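## Task

Take the flower lying on the table and clip it by its stem to one of the dryer's pegs so it hangs with the head at the bottom. No stem may end up bent out of shape. At the end the dryer must still hang on its rail and the flowers already clipped must stay clipped.

## Robot and tools

ROBOT. Two FANUC CRX arms, left_arm and right_arm, each carrying a Robotiq 140 two-finger gripper and a wrist camera. The fingers can fold at a hinge. A part held within the outer quarter of the pads, near the tips, is squeezed at the commanded force. A part held closer to the palm may be held loosely, slip out, or be squeezed too hard. A finger that is pushed tip-first into a surface folds easily, so contact can go unnoticed and the next grip can fail.

FRAMES. The scene frame has its origin on the table top, midway between the two nominal arm bases. +x points out over the table, +z points up, and left_arm is on the +y side. The calibrated bases are left_arm at (+0.001, +0.429, 0) m and right_arm at (-0.010, -0.340, 0) m, each turned only slightly about z. Each arm reports end_effector_position (m) and end_effector_quat_wxyz in its own base frame. This point lies between the pads when they are closed. The fingers point along the gripper's +z and close along its y. The tips reach about 33 mm past that point when the gap is 40 mm or less, and about 9 mm past it when fully open. Offsets are measured along the current Hand target's own axes. Fixed cameras and the table use the scene frame.

execute_actions(actions, cameras). actions is a list of actions. Each action is a table of up to 15 rows; each row lasts one 1/30 s step, and the last row repeats until 15 steps have passed, so one action is 0.5 s. Each row is a single list of 18 numbers in [-1, 1] covering both arms: left_arm dx, dy, dz, rx, ry, rz, then left gripper position, force_limit, speed, then the same nine for right_arm. dx to rz are an offset, not a pose. They are measured from that arm's Hand target as it was when the action began, and every row counts from that same start. 1.0 means 0.6 m of travel or 180 degrees. rx, ry, rz form a single rotation vector. Sending the same offset again moves the arm further. Sending six zeros asks an arm for its Hand target again. An empty list only returns the state and images.

Gripper numbers are absolute. position: +1 is open (140 mm), the pads meet near -0.8, and -1 closes until blocked. force_limit sets the squeeze: about 14 N at -1 up to 58 N at +1 for a slow close. speed sets closing rate: about 30 mm/s at -1, 140 at 0 and 250 at +1. A faster close grips harder. Both force_limit and speed start at +1. To leave a gripper unchanged, repeat the three numbers you last sent it, because a 0 is a real command.

move(target, speed, blend, stop_force, zero, blocking, cameras). target is either one 18-number row in the same layout or a list of up to 15 rows. Every row is an offset from the Hand targets at the start of the move, not from the previous row. speed is the top path speed in m/s (0.002 to 1, default 0.25), given as one number or one per target; turning is capped at twice that value in rad/s. blend is in m and rounds the corners of a list. stop_force (12 to 80 N, one value for both arms) ends an arm's path once it senses that much push against its travel. Use it only slowly and without rotation, and leave it out when backing away from a contact. zero (default true) resets the force baseline before the move. blocking=false returns after 0.5 s while the move goes on, and cannot be combined with stop_force. Give all rows in a list the same finger numbers. A move lasts at most 10 s. It does not avoid obstacles or the other arm, and grippers can overshoot at speed.

wait(seconds 0 to 10) lets time run while each arm holds its command. stop() brakes a running move. zoom_image(camera, region=[x0, y0, x1, y1]) enlarges up to 504x504 pixels of the latest image from cam_high, cam_low, cam_left_wrist or cam_right_wrist; all four are 672x504. read_manual gives licence text only. finished_scene(scene) ends scene 1 or 2 for good and cannot be undone.

RESULTS. Each result gives per-arm pose, Hand target (the last commanded pose after clipping, which is the base for the next offsets), joint velocities, Flange force along the gripper axes (noisy and including held weight; 'no reading' means no estimate), Tool commands, position_measured and object_status. position_measured is in counts: 3 open, about 75 at 100 mm, 139 at 60 mm, 200 at 20 mm, 230 where the pads meet. object_status: 0 moving, 1 blocked while opening, 2 blocked while closing (a grip), 3 reached the target or pads met. Status can lag 0.2 to 1.7 s after contact. To grip harder, raise force_limit and change position slightly (-1 to -0.98). To grip more softly, open and close again slowly. A move result adds a 'move:' line such as done, off_target, moving, held or fault, and which limits acted (paced = the pose was clipped, held = steps were withheld).

MOTION LIMITS. At each step the commanded pose is clipped to within 70 mm and 16 degrees of the measured gripper, so a large request takes several actions. A gripper may settle short of its Hand target; the next command asks again, or you can add the missing distance. Each arm is stiff. A target slightly past a firm contact can exceed 150 N or a joint torque limit (147 N m for waist, shoulder and elbow; 36.8 N m for the wrist joints), and that arm then stops for 10 s. A clearance check holds back commands that bring the arms too close, but it does not catch everything. Hard contact between the arms can fail the scene.

AVOID. Do not drop the flower, release it while it moves, slam, or press hard. Do not let anything fall or be left off the table. Do not bend stems or knock the dryer off its rail or the other flowers off their pegs. Avoid heavy twisting loads on the gripper. Long holds with a load or the arm stretched out heat the motors; a MOTOR HOT line warns that a 30 to 60 s stop is near. Simulated time runs while you think.

Each tool is called after "Call:" as name([rows], argument=value, ...), one row to a line, values as JSON.

## Session

Call:
execute_actions(actions=[])

Scene clock: 0.00 s.
left_arm: end_effector_position=(+0.0326, -0.5195, +0.2228) position_measured=3 object_status=3 end_effector_quat_wxyz=(-0.481, +0.156, +0.845, +0.173) | right_arm: end_effector_position=(+0.3168, -0.3187, +0.1900) position_measured=3 object_status=3 end_effector_quat_wxyz=(+0.151, +0.715, -0.583, +0.355)
Joint positions: left_arm=[-0.998 0.835 0.53 0.522 -2.22 -0.836] | right_arm=[-0.063 -0.593 -1.017 0.893 -0.894 -0.228]
Joint velocities: within noise
Flange force (N): no reading
Hand target: left_arm +0.0326, -0.5195, +0.2228; -0.481, +0.156, +0.845, +0.173 | right_arm +0.3168, -0.3187, +0.1900; +0.151, +0.715, -0.583, +0.355
Tool commands: left_gripper/position=+1.0 left_gripper/force_limit=+1.0 left_gripper/speed=+1.0 right_gripper/position=+1.0 right_gripper/force_limit=+1.0 right_gripper/speed=+1.0

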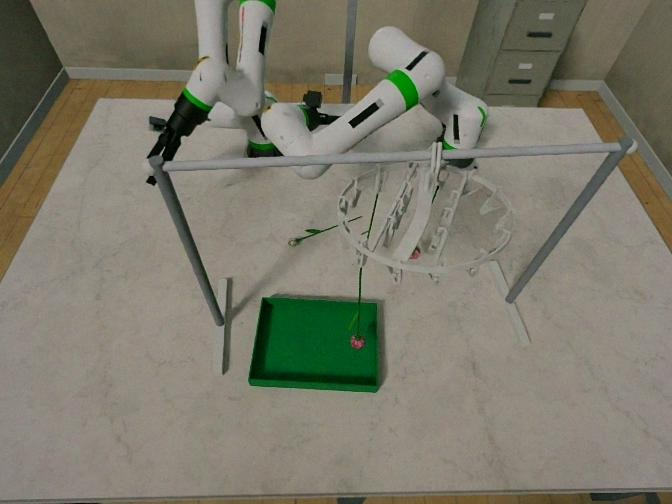

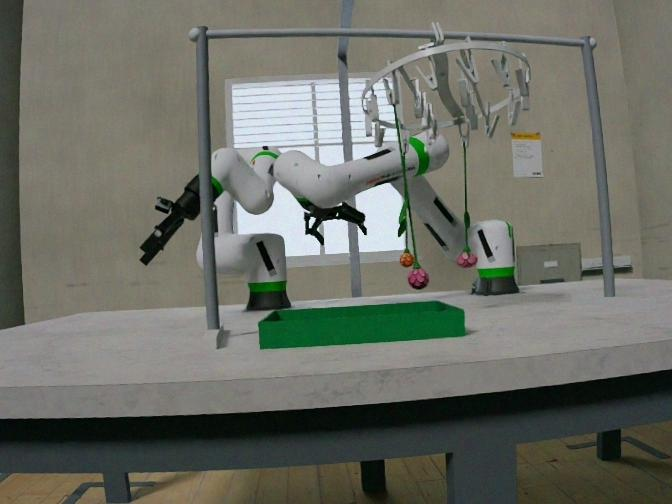

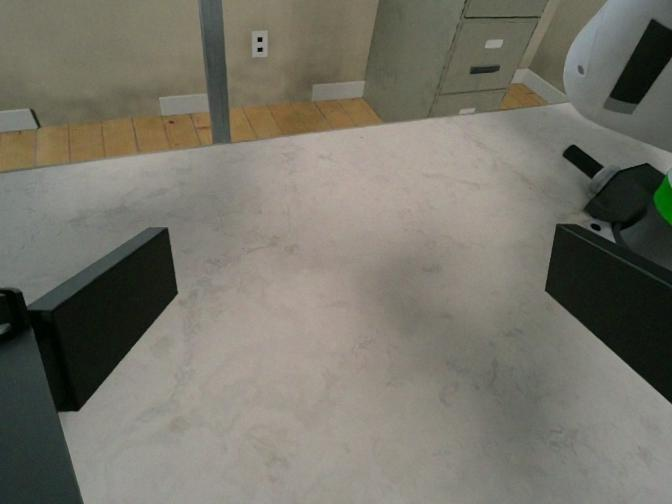

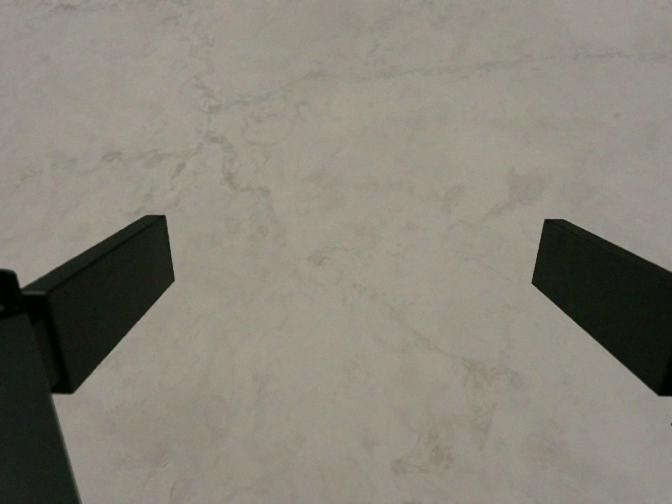

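Call:
zoom_image(camera="cam_high", region=[270, 130, 530, 325])

Call:
zoom_image(camera="cam_low", region=[340, 15, 560, 180])

Call:
zoom_image(camera="cam_high", region=[270, 190, 390, 280])

Call:
zoom_image(camera="cam_low", region=[260, 150, 540, 360])

Scaled by 1.938.

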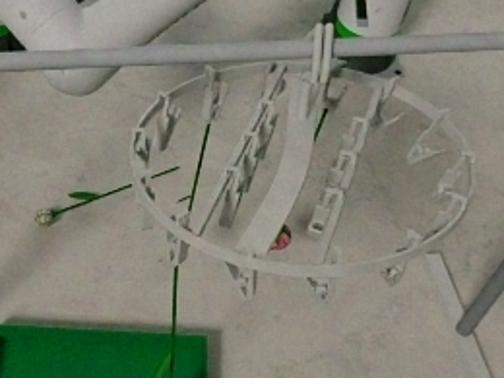

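Scaled by 2.291.

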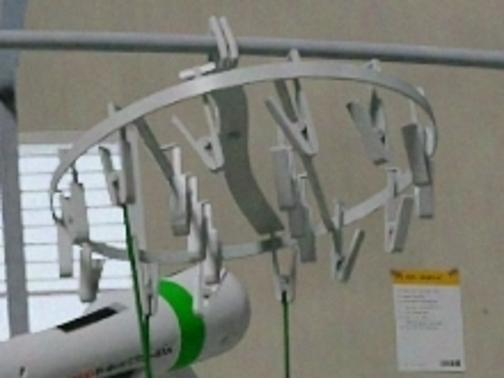

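Scaled by 4.200.

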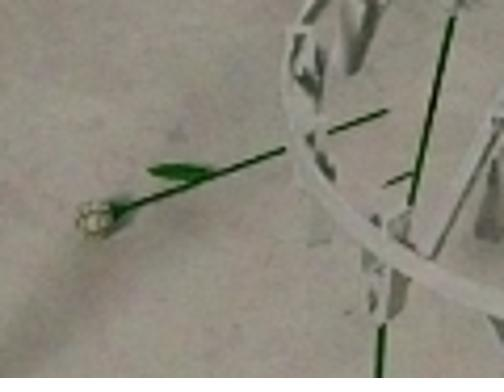

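Scaled by 1.800.

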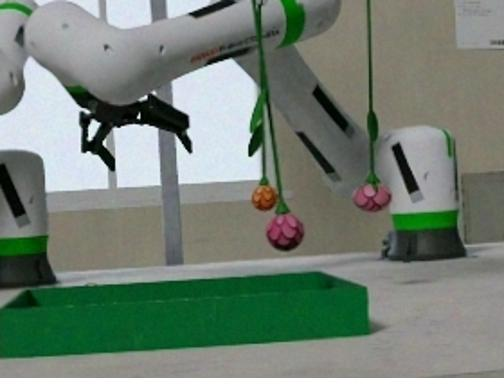

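Call:
move([
  [0,0,0,0,0,0,1,1,1,0.245,-0.588,-0.212,0.3945,-0.007,-0.1755,1,1,1],
  [0,0,0,0,0,0,1,1,1,-0.1163,-0.8163,-0.6183,0.789,-0.0145,-0.351,1,1,1],
], speed=0.3, blend=0.05)

Scene clock: 12.57 s.
left_arm: end_effector_position=(+0.0326, -0.5195, +0.2228) position_measured=3 object_status=3 end_effector_quat_wxyz=(-0.481, +0.156, +0.845, +0.173) | right_arm: end_effector_position=(+0.6502, +0.0999, +0.4998) position_measured=3 object_status=3 end_effector_quat_wxyz=(-0.475, +0.524, +0.474, +0.524)
Joint positions: left_arm=[-0.998 0.835 0.53 0.522 -2.22 -0.836] | right_arm=[-0.407 0.56 0.779 -1.641 -1.87 2.91]
Flange force (N): left_arm=[3.0 -0.7 0.6] | right_arm=[-1.5 -12.8 2.8]
Hand target: left_arm +0.0326, -0.5195, +0.2228; -0.481, +0.156, +0.845, +0.173 | right_arm +0.6502, +0.0999, +0.4998; -0.475, +0.524, +0.474, +0.524
Off the commanded pose: left_arm 0.000 m, 0 deg | right_arm 0.000 m, 0 deg.
move: done; limits=paced
cam_right_wrist: T_world_to_cam=[[0.994478, -0.104808, 0.00534483, -0.630482], [-0.0322174, -0.353374, -0.934927, 0.526252], [0.0998768, 0.929592, -0.3548, 0.162589], [0, 0, 0, 1]] pos_world=[0.627716, -0.0312573, 0.553064]

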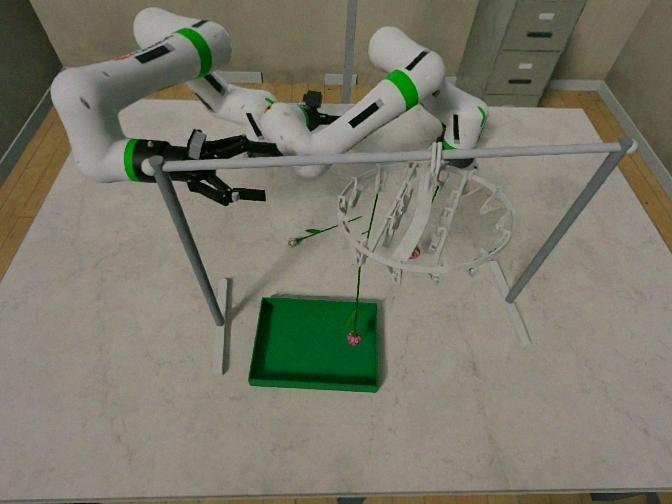

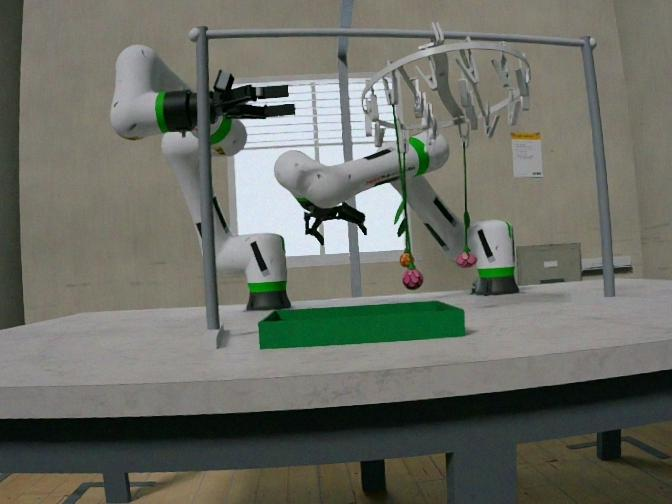

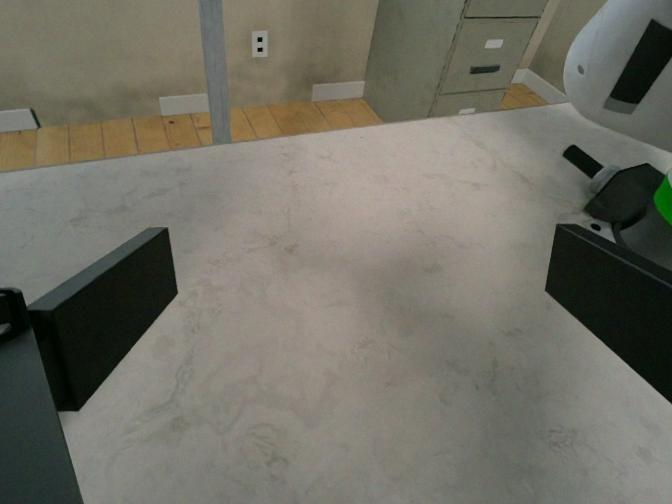

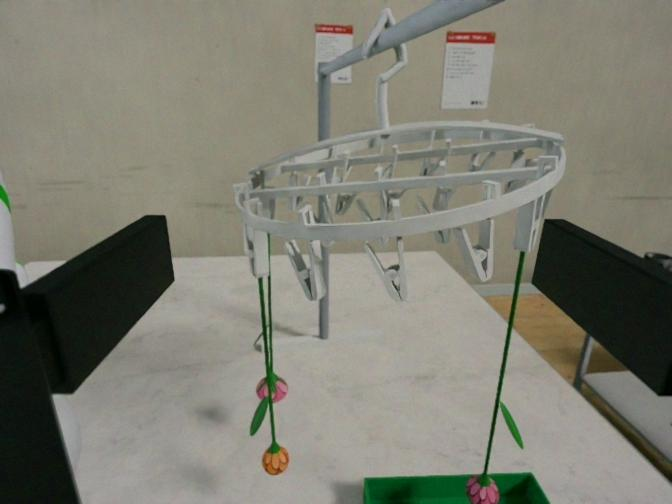

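Call:
zoom_image(camera="cam_right_wrist", region=[220, 100, 400, 320])

Call:
zoom_image(camera="cam_right_wrist", region=[380, 100, 580, 320])

Scaled by 2.291.

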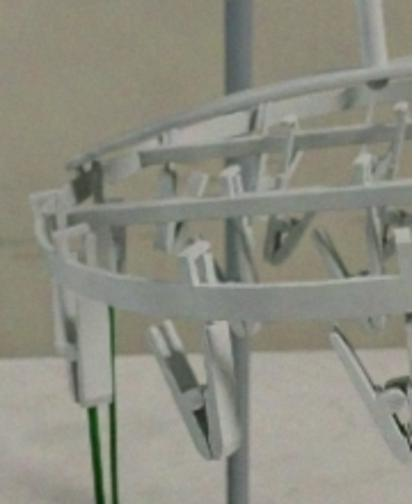

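Scaled by 2.291.

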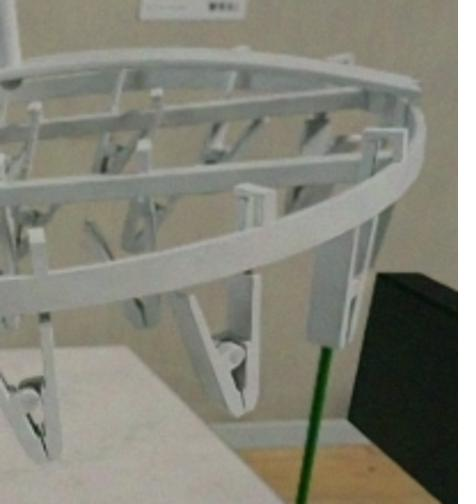

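Call:
move(target=[-0.292,0.294,-0.363,-0.078,-0.341,0.222,1,1,1,0,0,0,0,0,0,1,1,1], speed=0.3)

Scene clock: 18.33 s.
left_arm: end_effector_position=(+0.3594, -0.4759, +0.2001) position_measured=3 object_status=3 end_effector_quat_wxyz=(+0.001, +0.540, +0.842, +0.000) | right_arm: end_effector_position=(+0.6502, +0.0999, +0.4998) position_measured=3 object_status=3 end_effector_quat_wxyz=(-0.475, +0.524, +0.474, +0.524)
Joint positions: left_arm=[-0.705 0.379 0.358 -0.001 -1.548 -2.007] | right_arm=[-0.406 0.56 0.779 -1.641 -1.87 2.91]
Flange force (N): left_arm=[-0.8 -3.0 -2.0] | right_arm=[-2.0 -12.9 2.6]
Hand target: left_arm +0.3594, -0.4759, +0.2002; +0.001, +0.540, +0.842, +0.000 | right_arm +0.6502, +0.0999, +0.4998; -0.475, +0.524, +0.474, +0.524
Off the commanded pose: left_arm 0.000 m, 0 deg | right_arm 0.000 m, 0 deg.
move: done
cam_left_wrist: T_world_to_cam=[[0.90998, 0.414652, 0.00066761, -0.121176], [0.38902, -0.854285, 0.344762, -0.605384], [0.143526, -0.313467, -0.93869, 0.128843], [0, 0, 0, 1]] pos_world=[0.327282, -0.426537, 0.329738]
cam_right_wrist: T_world_to_cam=[[0.994479, -0.104798, 0.0053412, -0.63047], [-0.0322136, -0.353342, -0.934939, 0.526293], [0.0998668, 0.929606, -0.354767, 0.162485], [0, 0, 0, 1]] pos_world=[0.627716, -0.0311573, 0.553064]

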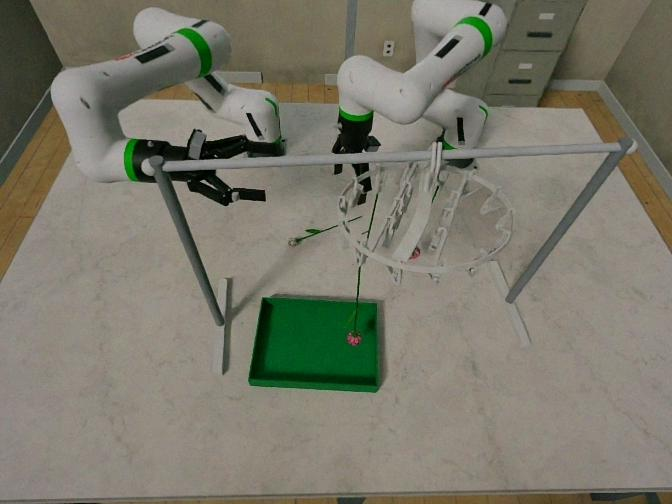

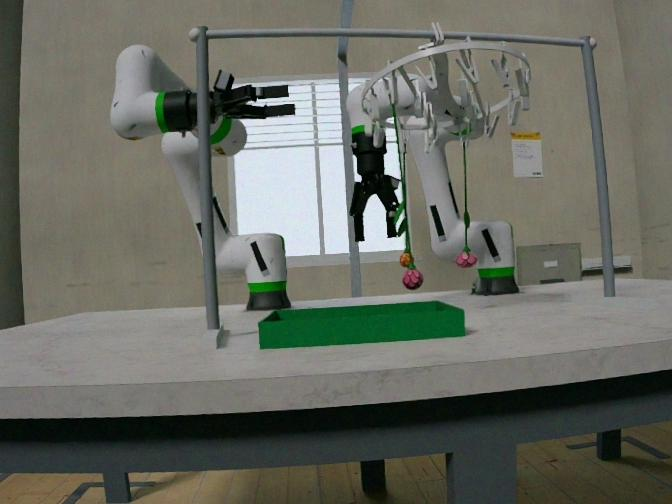

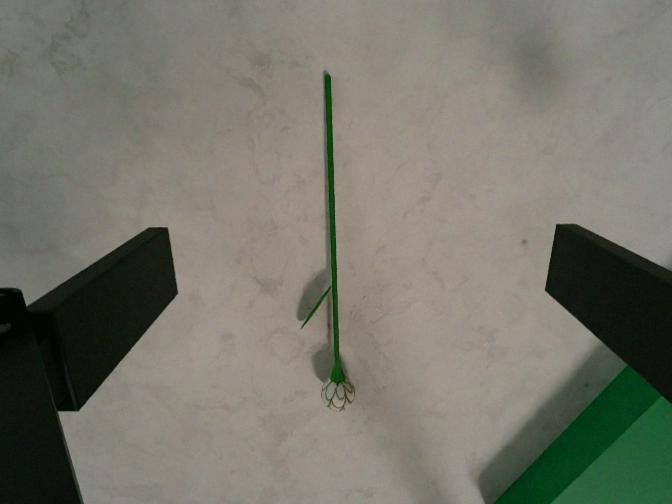

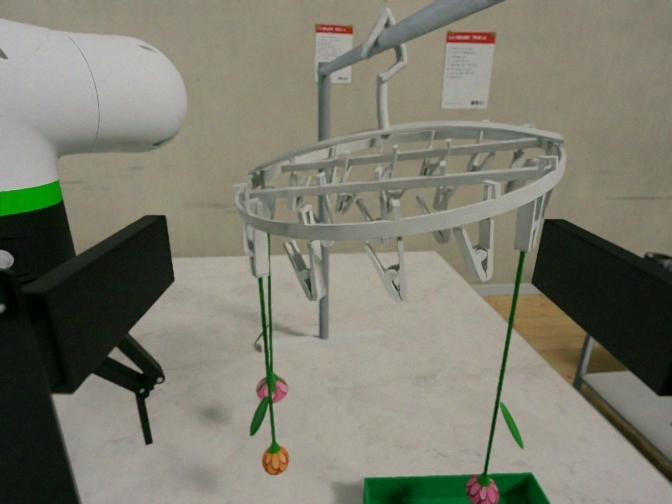

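Call:
move(target=[0,0.05,0.233,0,0,0,-1,-1,0.5,0,0,0,0,0,0,1,1,1], cameras=["cam_left_wrist"])

Call:
move(target=[0,0,0.058,0,0,0,-1,-1,0.5,0,0,0,0,0,0,1,1,1], speed=0.01, stop_force=12, cameras=["cam_left_wrist"])

Call:
move(target=[0,0,-0.06,0,0,0,-1,-1,0.5,0,0,0,0,0,0,1,1,1], cameras=["cam_left_wrist","cam_high"])

Scene clock: 20.07 s.
left_arm: end_effector_position=(+0.3869, -0.4634, +0.0604) position_measured=235 object_status=3 end_effector_quat_wxyz=(+0.001, +0.540, +0.842, +0.000) | right_arm: end_effector_position=(+0.6502, +0.0999, +0.4998) position_measured=3 object_status=3 end_effector_quat_wxyz=(-0.475, +0.524, +0.474, +0.524)
Joint positions: left_arm=[-0.659 0.458 0.136 -0.001 -1.248 -2.053] | right_arm=[-0.406 0.56 0.779 -1.641 -1.87 2.91]
Flange force (N): left_arm=[-0.1 -2.5 -2.1] | right_arm=[-1.5 -12.3 2.2]
Hand target: left_arm +0.3869, -0.4634, +0.0604; +0.001, +0.540, +0.842, +0.000 | right_arm +0.6502, +0.0999, +0.4998; -0.475, +0.524, +0.474, +0.524
Off the commanded pose: left_arm 0.000 m, 0 deg | right_arm 0.000 m, 0 deg.
move: done
cam_left_wrist: T_world_to_cam=[[0.909951, 0.414714, 0.000739666, -0.151267], [0.389051, -0.854256, 0.344798, -0.557212], [0.143625, -0.313462, -0.938677, -0.00245011], [0, 0, 0, 1]] pos_world=[0.354782, -0.414037, 0.189938]

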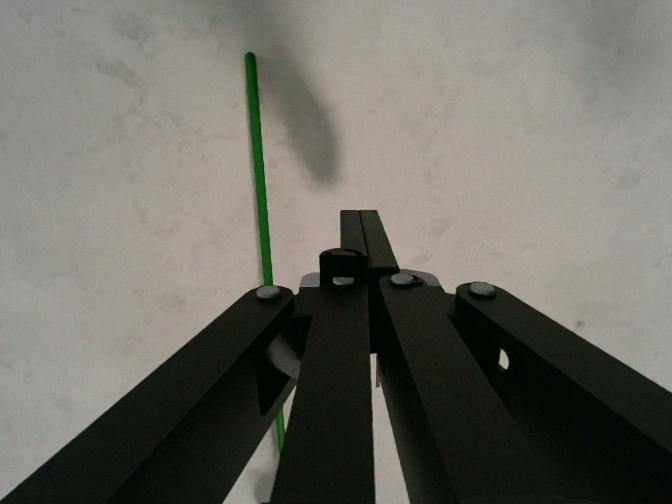

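Scene clock: 23.43 s.
left_arm: end_effector_position=(+0.3869, -0.4634, +0.0326) position_measured=235 object_status=3 end_effector_quat_wxyz=(+0.001, +0.540, +0.842, +0.000) | right_arm: end_effector_position=(+0.6502, +0.0999, +0.4998) position_measured=3 object_status=3 end_effector_quat_wxyz=(-0.475, +0.524, +0.474, +0.524)
Joint positions: left_arm=[-0.658 0.481 0.102 -0.001 -1.19 -2.053] | right_arm=[-0.406 0.56 0.779 -1.641 -1.87 2.91]
Flange force (N): left_arm=[6.7 -2.6 -25.6] | right_arm=[-2.1 -13.1 2.5]
Hand target: left_arm +0.3869, -0.4634, +0.0326; +0.001, +0.540, +0.842, +0.000 (not the last commanded pose) | right_arm +0.6502, +0.0999, +0.4998; -0.475, +0.524, +0.474, +0.524
Off the commanded pose: left_arm 0.007 m, 0 deg | right_arm 0.000 m, 0 deg.
move: contact (left_arm)
cam_left_wrist: T_world_to_cam=[[0.909957, 0.414702, 0.000700596, -0.151248], [0.389039, -0.854229, 0.344879, -0.547659], [0.14362, -0.313552, -0.938647, -0.0284926], [0, 0, 0, 1]] pos_world=[0.354782, -0.414038, 0.162238]

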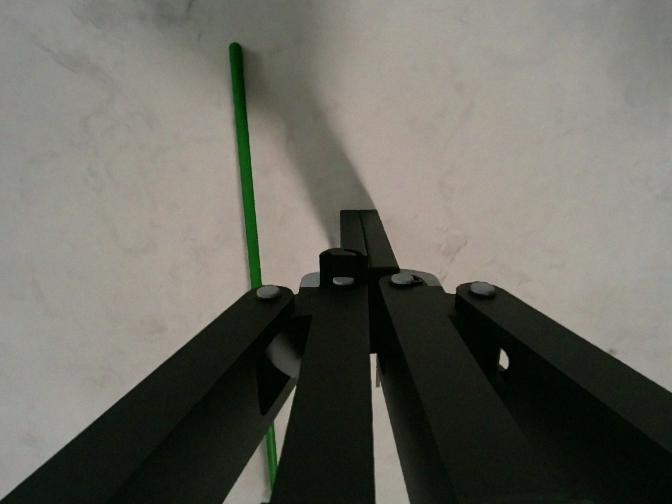

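Scene clock: 24.13 s.
left_arm: end_effector_position=(+0.3869, -0.4634, +0.0686) position_measured=235 object_status=3 end_effector_quat_wxyz=(+0.001, +0.540, +0.842, +0.000) | right_arm: end_effector_position=(+0.6502, +0.0999, +0.4998) position_measured=3 object_status=3 end_effector_quat_wxyz=(-0.475, +0.524, +0.474, +0.524)
Joint positions: left_arm=[-0.658 0.451 0.147 -0.001 -1.266 -2.053] | right_arm=[-0.406 0.56 0.779 -1.641 -1.87 2.91]
Flange force (N): left_arm=[0.1 -2.6 -2.0] | right_arm=[-1.8 -12.5 2.3]
Hand target: left_arm +0.3869, -0.4634, +0.0686; +0.001, +0.540, +0.842, +0.000 | right_arm +0.6502, +0.0999, +0.4998; -0.475, +0.524, +0.474, +0.524
Off the commanded pose: left_arm 0.000 m, 0 deg | right_arm 0.000 m, 0 deg.
move: done
cam_left_wrist: T_world_to_cam=[[0.909951, 0.414714, 0.000739666, -0.151273], [0.389051, -0.854256, 0.344798, -0.56004], [0.143625, -0.313462, -0.938677, 0.00524703], [0, 0, 0, 1]] pos_world=[0.354782, -0.414037, 0.198138]
Images, in order (width x height): cam_high 672x504, cam_left_wrist 672x504.

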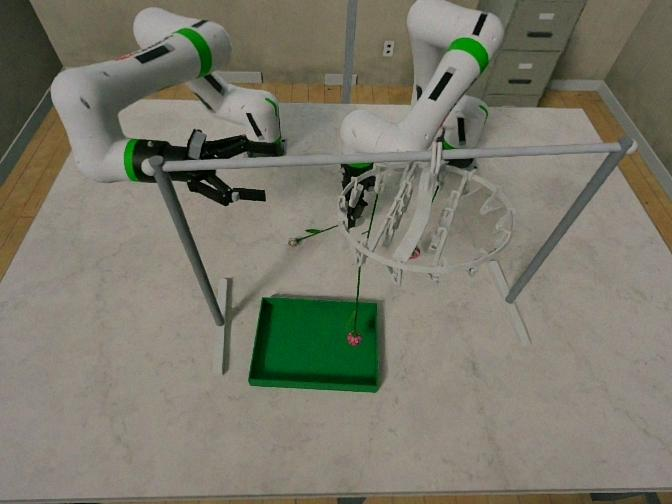

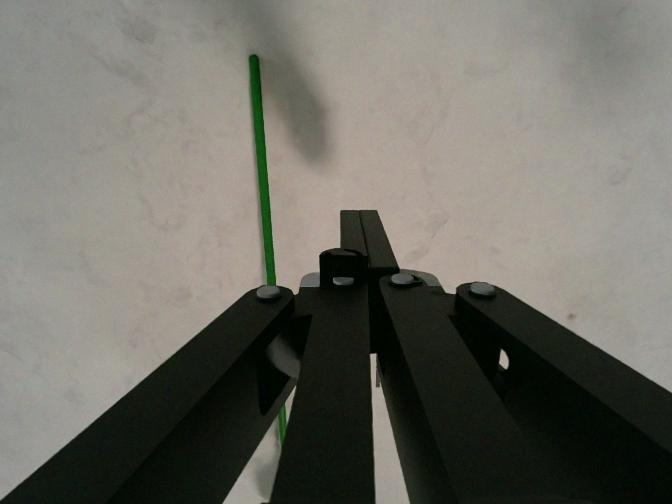

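Call:
move([
  [0,0,0,0,0,0,-0.35,-1,0.5,0,0,0,0,0,0,1,1,1],
  [-0.005,-0.0708,0,0,0,-0.0095,-0.35,-1,0.5,0,0,0,0,0,0,1,1,1],
  [-0.005,-0.0708,0.0568,0,0,-0.0095,-0.35,-1,0.5,0,0,0,0,0,0,1,1,1],
], speed=[0.2,0.1,0.03], cameras=["cam_left_wrist"])

Scene clock: 27.27 s.
left_arm: end_effector_position=(+0.3495, -0.4839, +0.0345) position_measured=173 object_status=3 end_effector_quat_wxyz=(+0.001, +0.527, +0.850, +0.000) | right_arm: end_effector_position=(+0.6502, +0.0999, +0.4998) position_measured=3 object_status=3 end_effector_quat_wxyz=(-0.475, +0.524, +0.474, +0.524)
Joint positions: left_arm=[-0.726 0.464 0.081 -0.001 -1.187 -1.955] | right_arm=[-0.406 0.56 0.779 -1.641 -1.87 2.91]
Flange force (N): left_arm=[-0.3 -2.6 -2.5] | right_arm=[-1.4 -12.9 2.1]
Hand target: left_arm +0.3496, -0.4839, +0.0345; +0.001, +0.527, +0.850, +0.000 | right_arm +0.6502, +0.0999, +0.4998; -0.475, +0.524, +0.474, +0.524
Off the commanded pose: left_arm 0.000 m, 0 deg | right_arm 0.000 m, 0 deg.
move: done
cam_left_wrist: T_world_to_cam=[[0.897196, 0.441633, 0.0006348, -0.0912591], [0.41435, -0.842266, 0.34482, -0.554282], [0.152818, -0.309108, -0.938669, -0.0289217], [0, 0, 0, 1]] pos_world=[0.315964, -0.43549, 0.164038]

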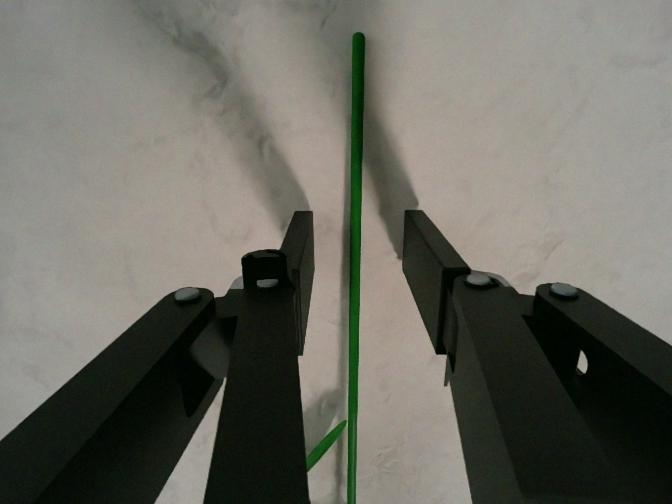

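Call:
execute_actions([
  [[0,0,0,0,0,0,-1,-1,-1,0,0,0,0,0,0,1,1,1]],
  [[0,0,0,0,0,0,-1,-1,-1,0,0,0,0,0,0,1,1,1]],
  [[0,0,0,0,0,0,-1,-1,-1,0,0,0,0,0,0,1,1,1]],
  [[0,0,0,0,0,0,-1,-1,-1,0,0,0,0,0,0,1,1,1]],
], cameras=["cam_left_wrist"])

Call:
move(target=[0,0,-0.1,0,0,0,-1,-1,-1,0,0,0,0,0,0,1,1,1], speed=0.08, cameras=["cam_left_wrist","cam_low","cam_high"])

Scene clock: 29.87 s.
left_arm: end_effector_position=(+0.3495, -0.4839, +0.0345) position_measured=224 object_status=2 end_effector_quat_wxyz=(+0.001, +0.527, +0.850, +0.000) | right_arm: end_effector_position=(+0.6502, +0.0999, +0.4998) position_measured=3 object_status=3 end_effector_quat_wxyz=(-0.475, +0.524, +0.474, +0.524)
Joint positions: left_arm=[-0.726 0.464 0.081 -0.001 -1.187 -1.955] | right_arm=[-0.406 0.56 0.779 -1.641 -1.87 2.91]
Flange force (N): left_arm=[0.0 -2.7 -2.2] | right_arm=[-1.1 -12.2 2.2]
Flange force at the end of the 1st action (N): left_arm=[-0.1 -2.6 -2.3] | right_arm=[-1.0 -12.6 2.0]
Flange force at the end of the 2nd action (N): left_arm=[0.2 -2.7 -2.4] | right_arm=[-1.2 -13.1 2.7]
Flange force at the end of the 3rd action (N): left_arm=[-0.1 -2.7 -2.3] | right_arm=[-1.0 -12.7 1.9]
Hand target: left_arm +0.3496, -0.4839, +0.0345; +0.001, +0.527, +0.850, +0.000 | right_arm +0.6502, +0.0999, +0.4998; -0.475, +0.524, +0.474, +0.524
Off the commanded pose: left_arm 0.000 m, 0 deg | right_arm 0.000 m, 0 deg.
cam_left_wrist: T_world_to_cam=[[0.897196, 0.441632, 0.000634861, -0.0912592], [0.41435, -0.842267, 0.34482, -0.554282], [0.152818, -0.309108, -0.938669, -0.0289217], [0, 0, 0, 1]] pos_world=[0.315964, -0.43549, 0.164038]

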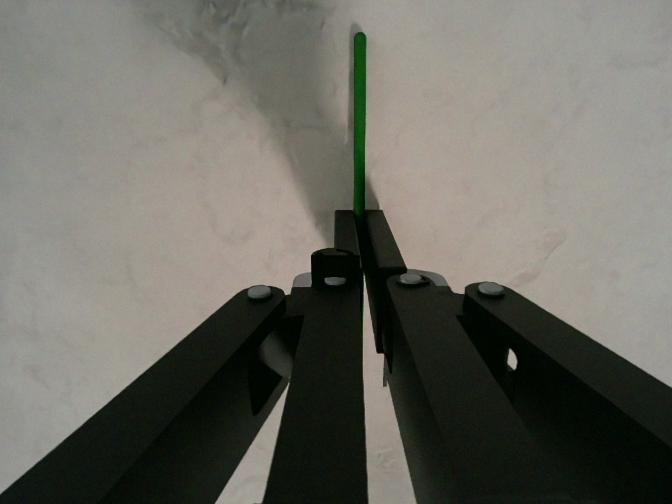

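Scene clock: 30.90 s.
left_arm: end_effector_position=(+0.3495, -0.4839, +0.0946) position_measured=224 object_status=2 end_effector_quat_wxyz=(+0.001, +0.527, +0.850, +0.000) | right_arm: end_effector_position=(+0.6502, +0.0999, +0.4998) position_measured=3 object_status=3 end_effector_quat_wxyz=(-0.475, +0.524, +0.474, +0.524)
Joint positions: left_arm=[-0.726 0.417 0.162 -0.001 -1.314 -1.955] | right_arm=[-0.406 0.56 0.779 -1.641 -1.87 2.91]
Flange force (N): left_arm=[0.1 -2.5 -1.5] | right_arm=[-0.6 -12.8 2.7]
Hand target: left_arm +0.3495, -0.4839, +0.0945; +0.001, +0.527, +0.850, +0.000 | right_arm +0.6502, +0.0999, +0.4998; -0.475, +0.524, +0.474, +0.524
Off the commanded pose: left_arm 0.000 m, 0 deg | right_arm 0.000 m, 0 deg.
move: done
cam_left_wrist: T_world_to_cam=[[0.897171, 0.441683, 0.000663187, -0.0911837], [0.41437, -0.842208, 0.344938, -0.574972], [0.152912, -0.309194, -0.938625, 0.0274303], [0, 0, 0, 1]] pos_world=[0.315864, -0.435491, 0.224137]
Images, in order (width x height): cam_high 672x504, cam_low 672x504, cam_left_wrist 672x504.

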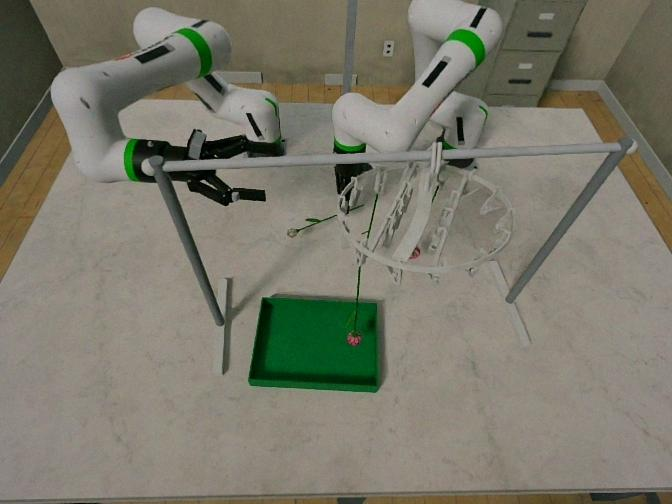

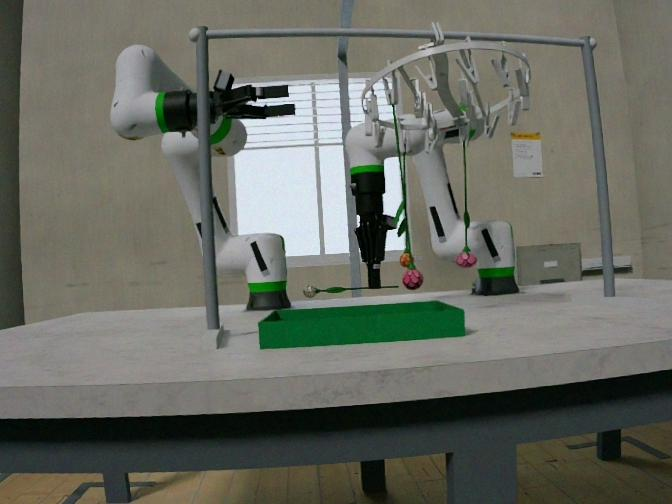

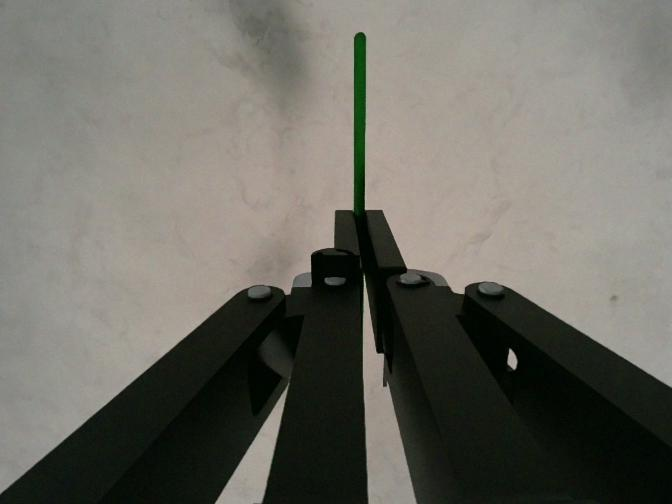

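Call:
move(target=[0,0,-0.1,0,0,0,-1,-1,-1,-0.1,0.0563,0.106,0,0,0,0.1,-1,-1], speed=0.12)

Call:
zoom_image(camera="cam_right_wrist", region=[220, 60, 520, 285])

Scene clock: 35.37 s.
left_arm: end_effector_position=(+0.3494, -0.4839, +0.1545) position_measured=224 object_status=2 end_effector_quat_wxyz=(+0.001, +0.527, +0.850, +0.000) | right_arm: end_effector_position=(+0.6901, +0.1599, +0.4398) position_measured=117 object_status=3 end_effector_quat_wxyz=(-0.475, +0.524, +0.474, +0.524)
Joint positions: left_arm=[-0.726 0.389 0.265 -0.001 -1.445 -1.955] | right_arm=[-0.294 0.627 0.748 -1.595 -1.764 3.018]
Flange force (N): left_arm=[-0.3 -2.6 -1.9] | right_arm=[0.0 -15.7 1.8]
Hand target: left_arm +0.3494, -0.4838, +0.1545; +0.001, +0.527, +0.850, +0.000 | right_arm +0.6901, +0.1599, +0.4398; -0.475, +0.524, +0.474, +0.524
Off the commanded pose: left_arm 0.000 m, 0 deg | right_arm 0.000 m, 0 deg.
move: done
cam_left_wrist: T_world_to_cam=[[0.897196, 0.441632, 0.000634861, -0.091156], [0.41435, -0.842267, 0.34482, -0.595578], [0.152818, -0.309108, -0.938669, 0.0837491], [0, 0, 0, 1]] pos_world=[0.315764, -0.43549, 0.284038]
cam_right_wrist: T_world_to_cam=[[0.994478, -0.104808, 0.00534483, -0.663542], [-0.0322174, -0.353374, -0.934927, 0.49268], [0.0998768, 0.929592, -0.3548, 0.0814476], [0, 0, 0, 1]] pos_world=[0.667616, 0.0288427, 0.493064]

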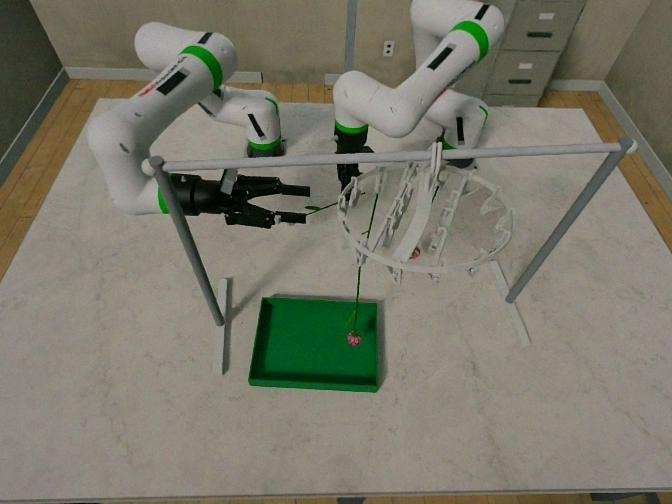

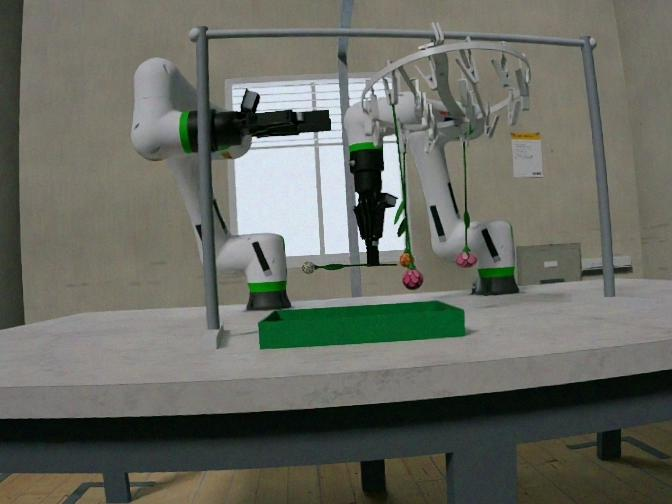

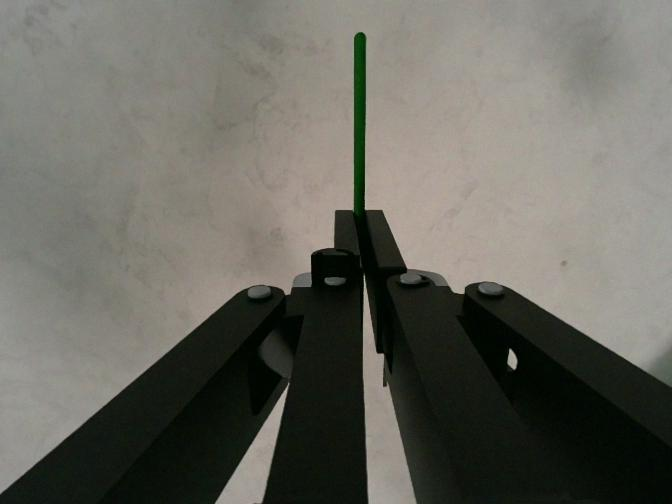

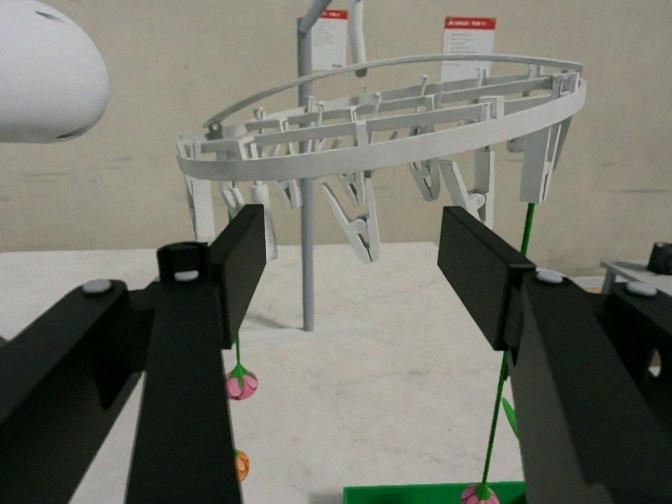

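Scaled by 1.680.

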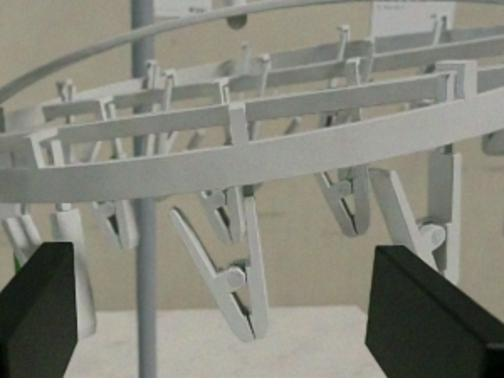

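Call:
move(target=[0,0,0,0,0,0,-1,-1,-1,0,0.0158,0.06,0,0,0,-0.03,-1,-1], speed=0.08, cameras=["cam_right_wrist","cam_high"])

Call:
zoom_image(camera="cam_right_wrist", region=[220, 60, 520, 285])

Call:
zoom_image(camera="cam_high", region=[280, 130, 440, 250])

Scene clock: 38.20 s.
left_arm: end_effector_position=(+0.3494, -0.4839, +0.1545) position_measured=224 object_status=2 end_effector_quat_wxyz=(+0.001, +0.527, +0.850, +0.000) | right_arm: end_effector_position=(+0.7031, +0.1948, +0.4398) position_measured=132 object_status=3 end_effector_quat_wxyz=(-0.475, +0.524, +0.474, +0.524)
Joint positions: left_arm=[-0.726 0.389 0.265 -0.001 -1.445 -1.955] | right_arm=[-0.239 0.637 0.762 -1.589 -1.709 3.014]
Flange force (N): left_arm=[0.0 -2.3 -2.0] | right_arm=[-0.1 -12.0 0.0]
Hand target: left_arm +0.3494, -0.4838, +0.1545; +0.001, +0.527, +0.850, +0.000 | right_arm +0.7031, +0.1948, +0.4398; -0.475, +0.524, +0.474, +0.524
Off the commanded pose: left_arm 0.000 m, 0 deg | right_arm 0.000 m, 0 deg.
move: done
cam_right_wrist: T_world_to_cam=[[0.994488, -0.104711, 0.00531975, -0.672813], [-0.032216, -0.353466, -0.934893, 0.505419], [0.0997742, 0.929569, -0.354891, 0.0478226], [0, 0, 0, 1]] pos_world=[0.680616, 0.0637429, 0.493064]
Images, in order (width x height): cam_high 672x504, cam_right_wrist 672x504.

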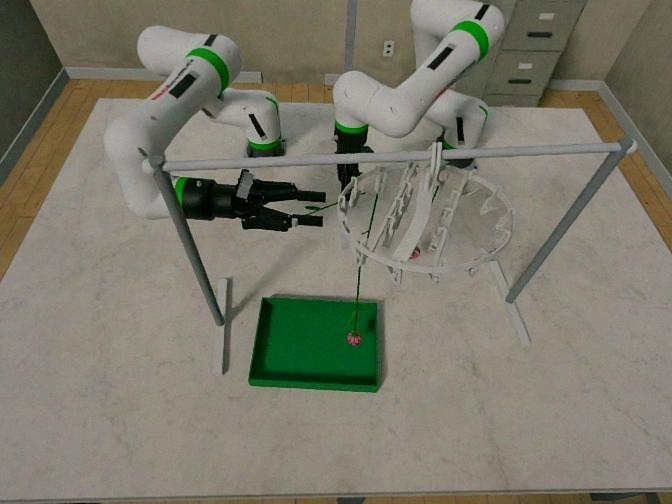

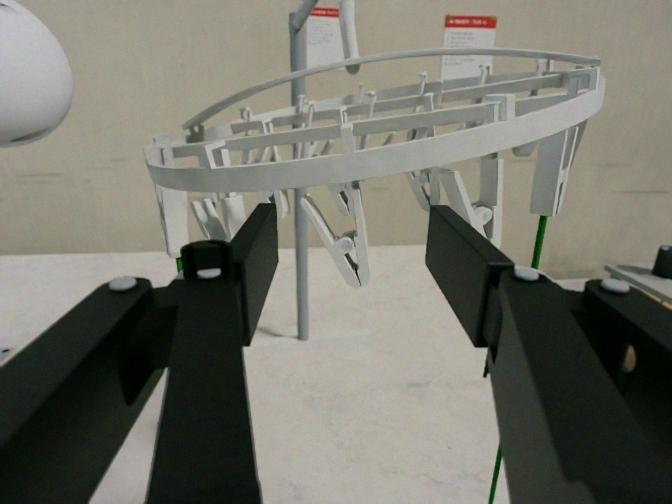

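Scaled by 1.680.

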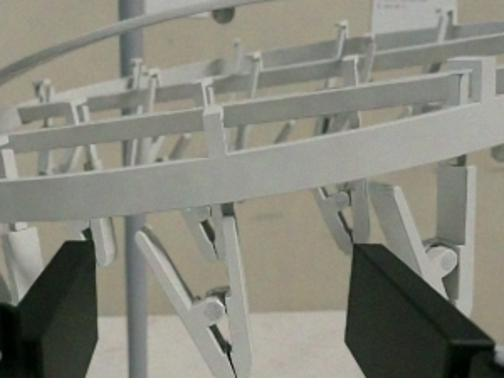

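Scaled by 3.150.

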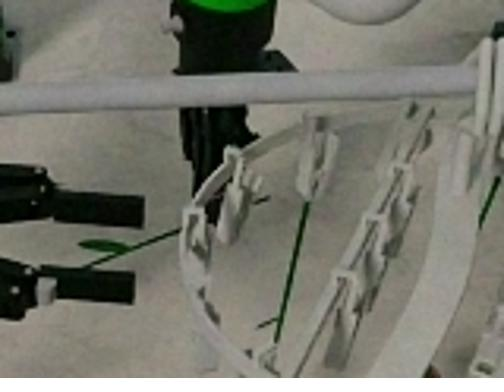

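Call:
move(target=[0,0,0,0,0,0,-1,-1,-1,0,0,0.057,0,0,0,-0.03,-1,-1], speed=0.04, cameras=["cam_right_wrist","cam_high"])

Call:
zoom_image(camera="cam_right_wrist", region=[220, 100, 520, 325])

Call:
zoom_image(camera="cam_high", region=[280, 130, 440, 250])

Scene clock: 40.07 s.
left_arm: end_effector_position=(+0.3494, -0.4839, +0.1545) position_measured=224 object_status=2 end_effector_quat_wxyz=(+0.001, +0.527, +0.850, +0.000) | right_arm: end_effector_position=(+0.7064, +0.2289, +0.4398) position_measured=132 object_status=3 end_effector_quat_wxyz=(-0.475, +0.524, +0.474, +0.524)
Joint positions: left_arm=[-0.726 0.389 0.265 -0.001 -1.445 -1.955] | right_arm=[-0.188 0.627 0.746 -1.582 -1.659 3.02]
Flange force (N): left_arm=[0.1 -2.6 -1.3] | right_arm=[0.4 -13.3 0.0]
Hand target: left_arm +0.3494, -0.4838, +0.1545; +0.001, +0.527, +0.850, +0.000 | right_arm +0.7065, +0.2288, +0.4398; -0.475, +0.524, +0.474, +0.524
Off the commanded pose: left_arm 0.000 m, 0 deg | right_arm 0.000 m, 0 deg.
move: done
cam_right_wrist: T_world_to_cam=[[0.994488, -0.104715, 0.00530948, -0.67253], [-0.0322269, -0.353464, -0.934893, 0.517644], [0.0997741, 0.929569, -0.354891, 0.0159235], [0, 0, 0, 1]] pos_world=[0.683916, 0.0977429, 0.493164]
Images, in order (width x height): cam_high 672x504, cam_right_wrist 672x504.

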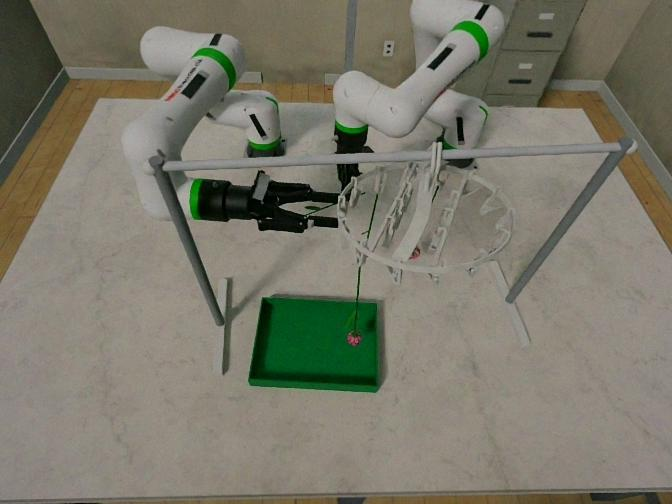

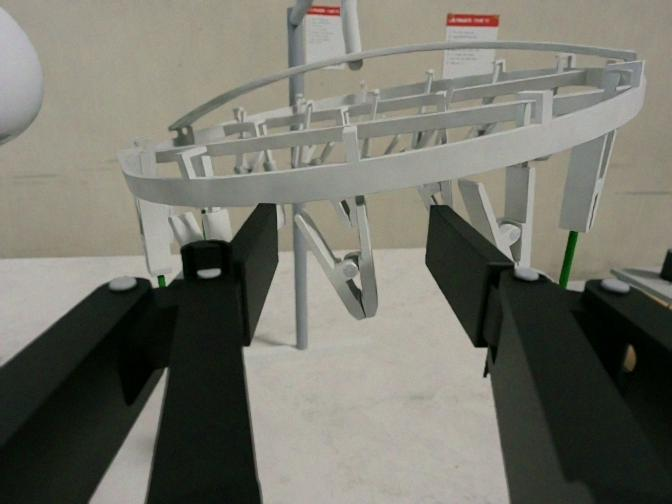

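Scaled by 1.680.

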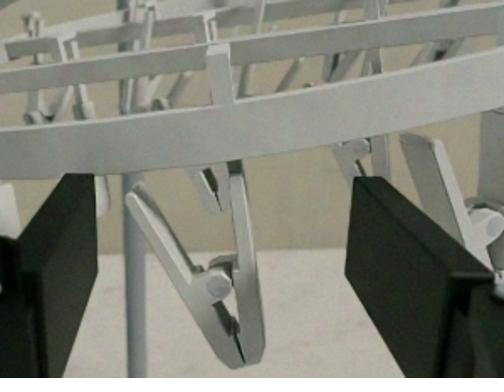

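Scaled by 3.150.

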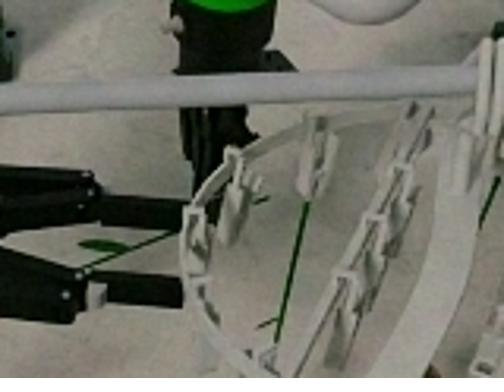

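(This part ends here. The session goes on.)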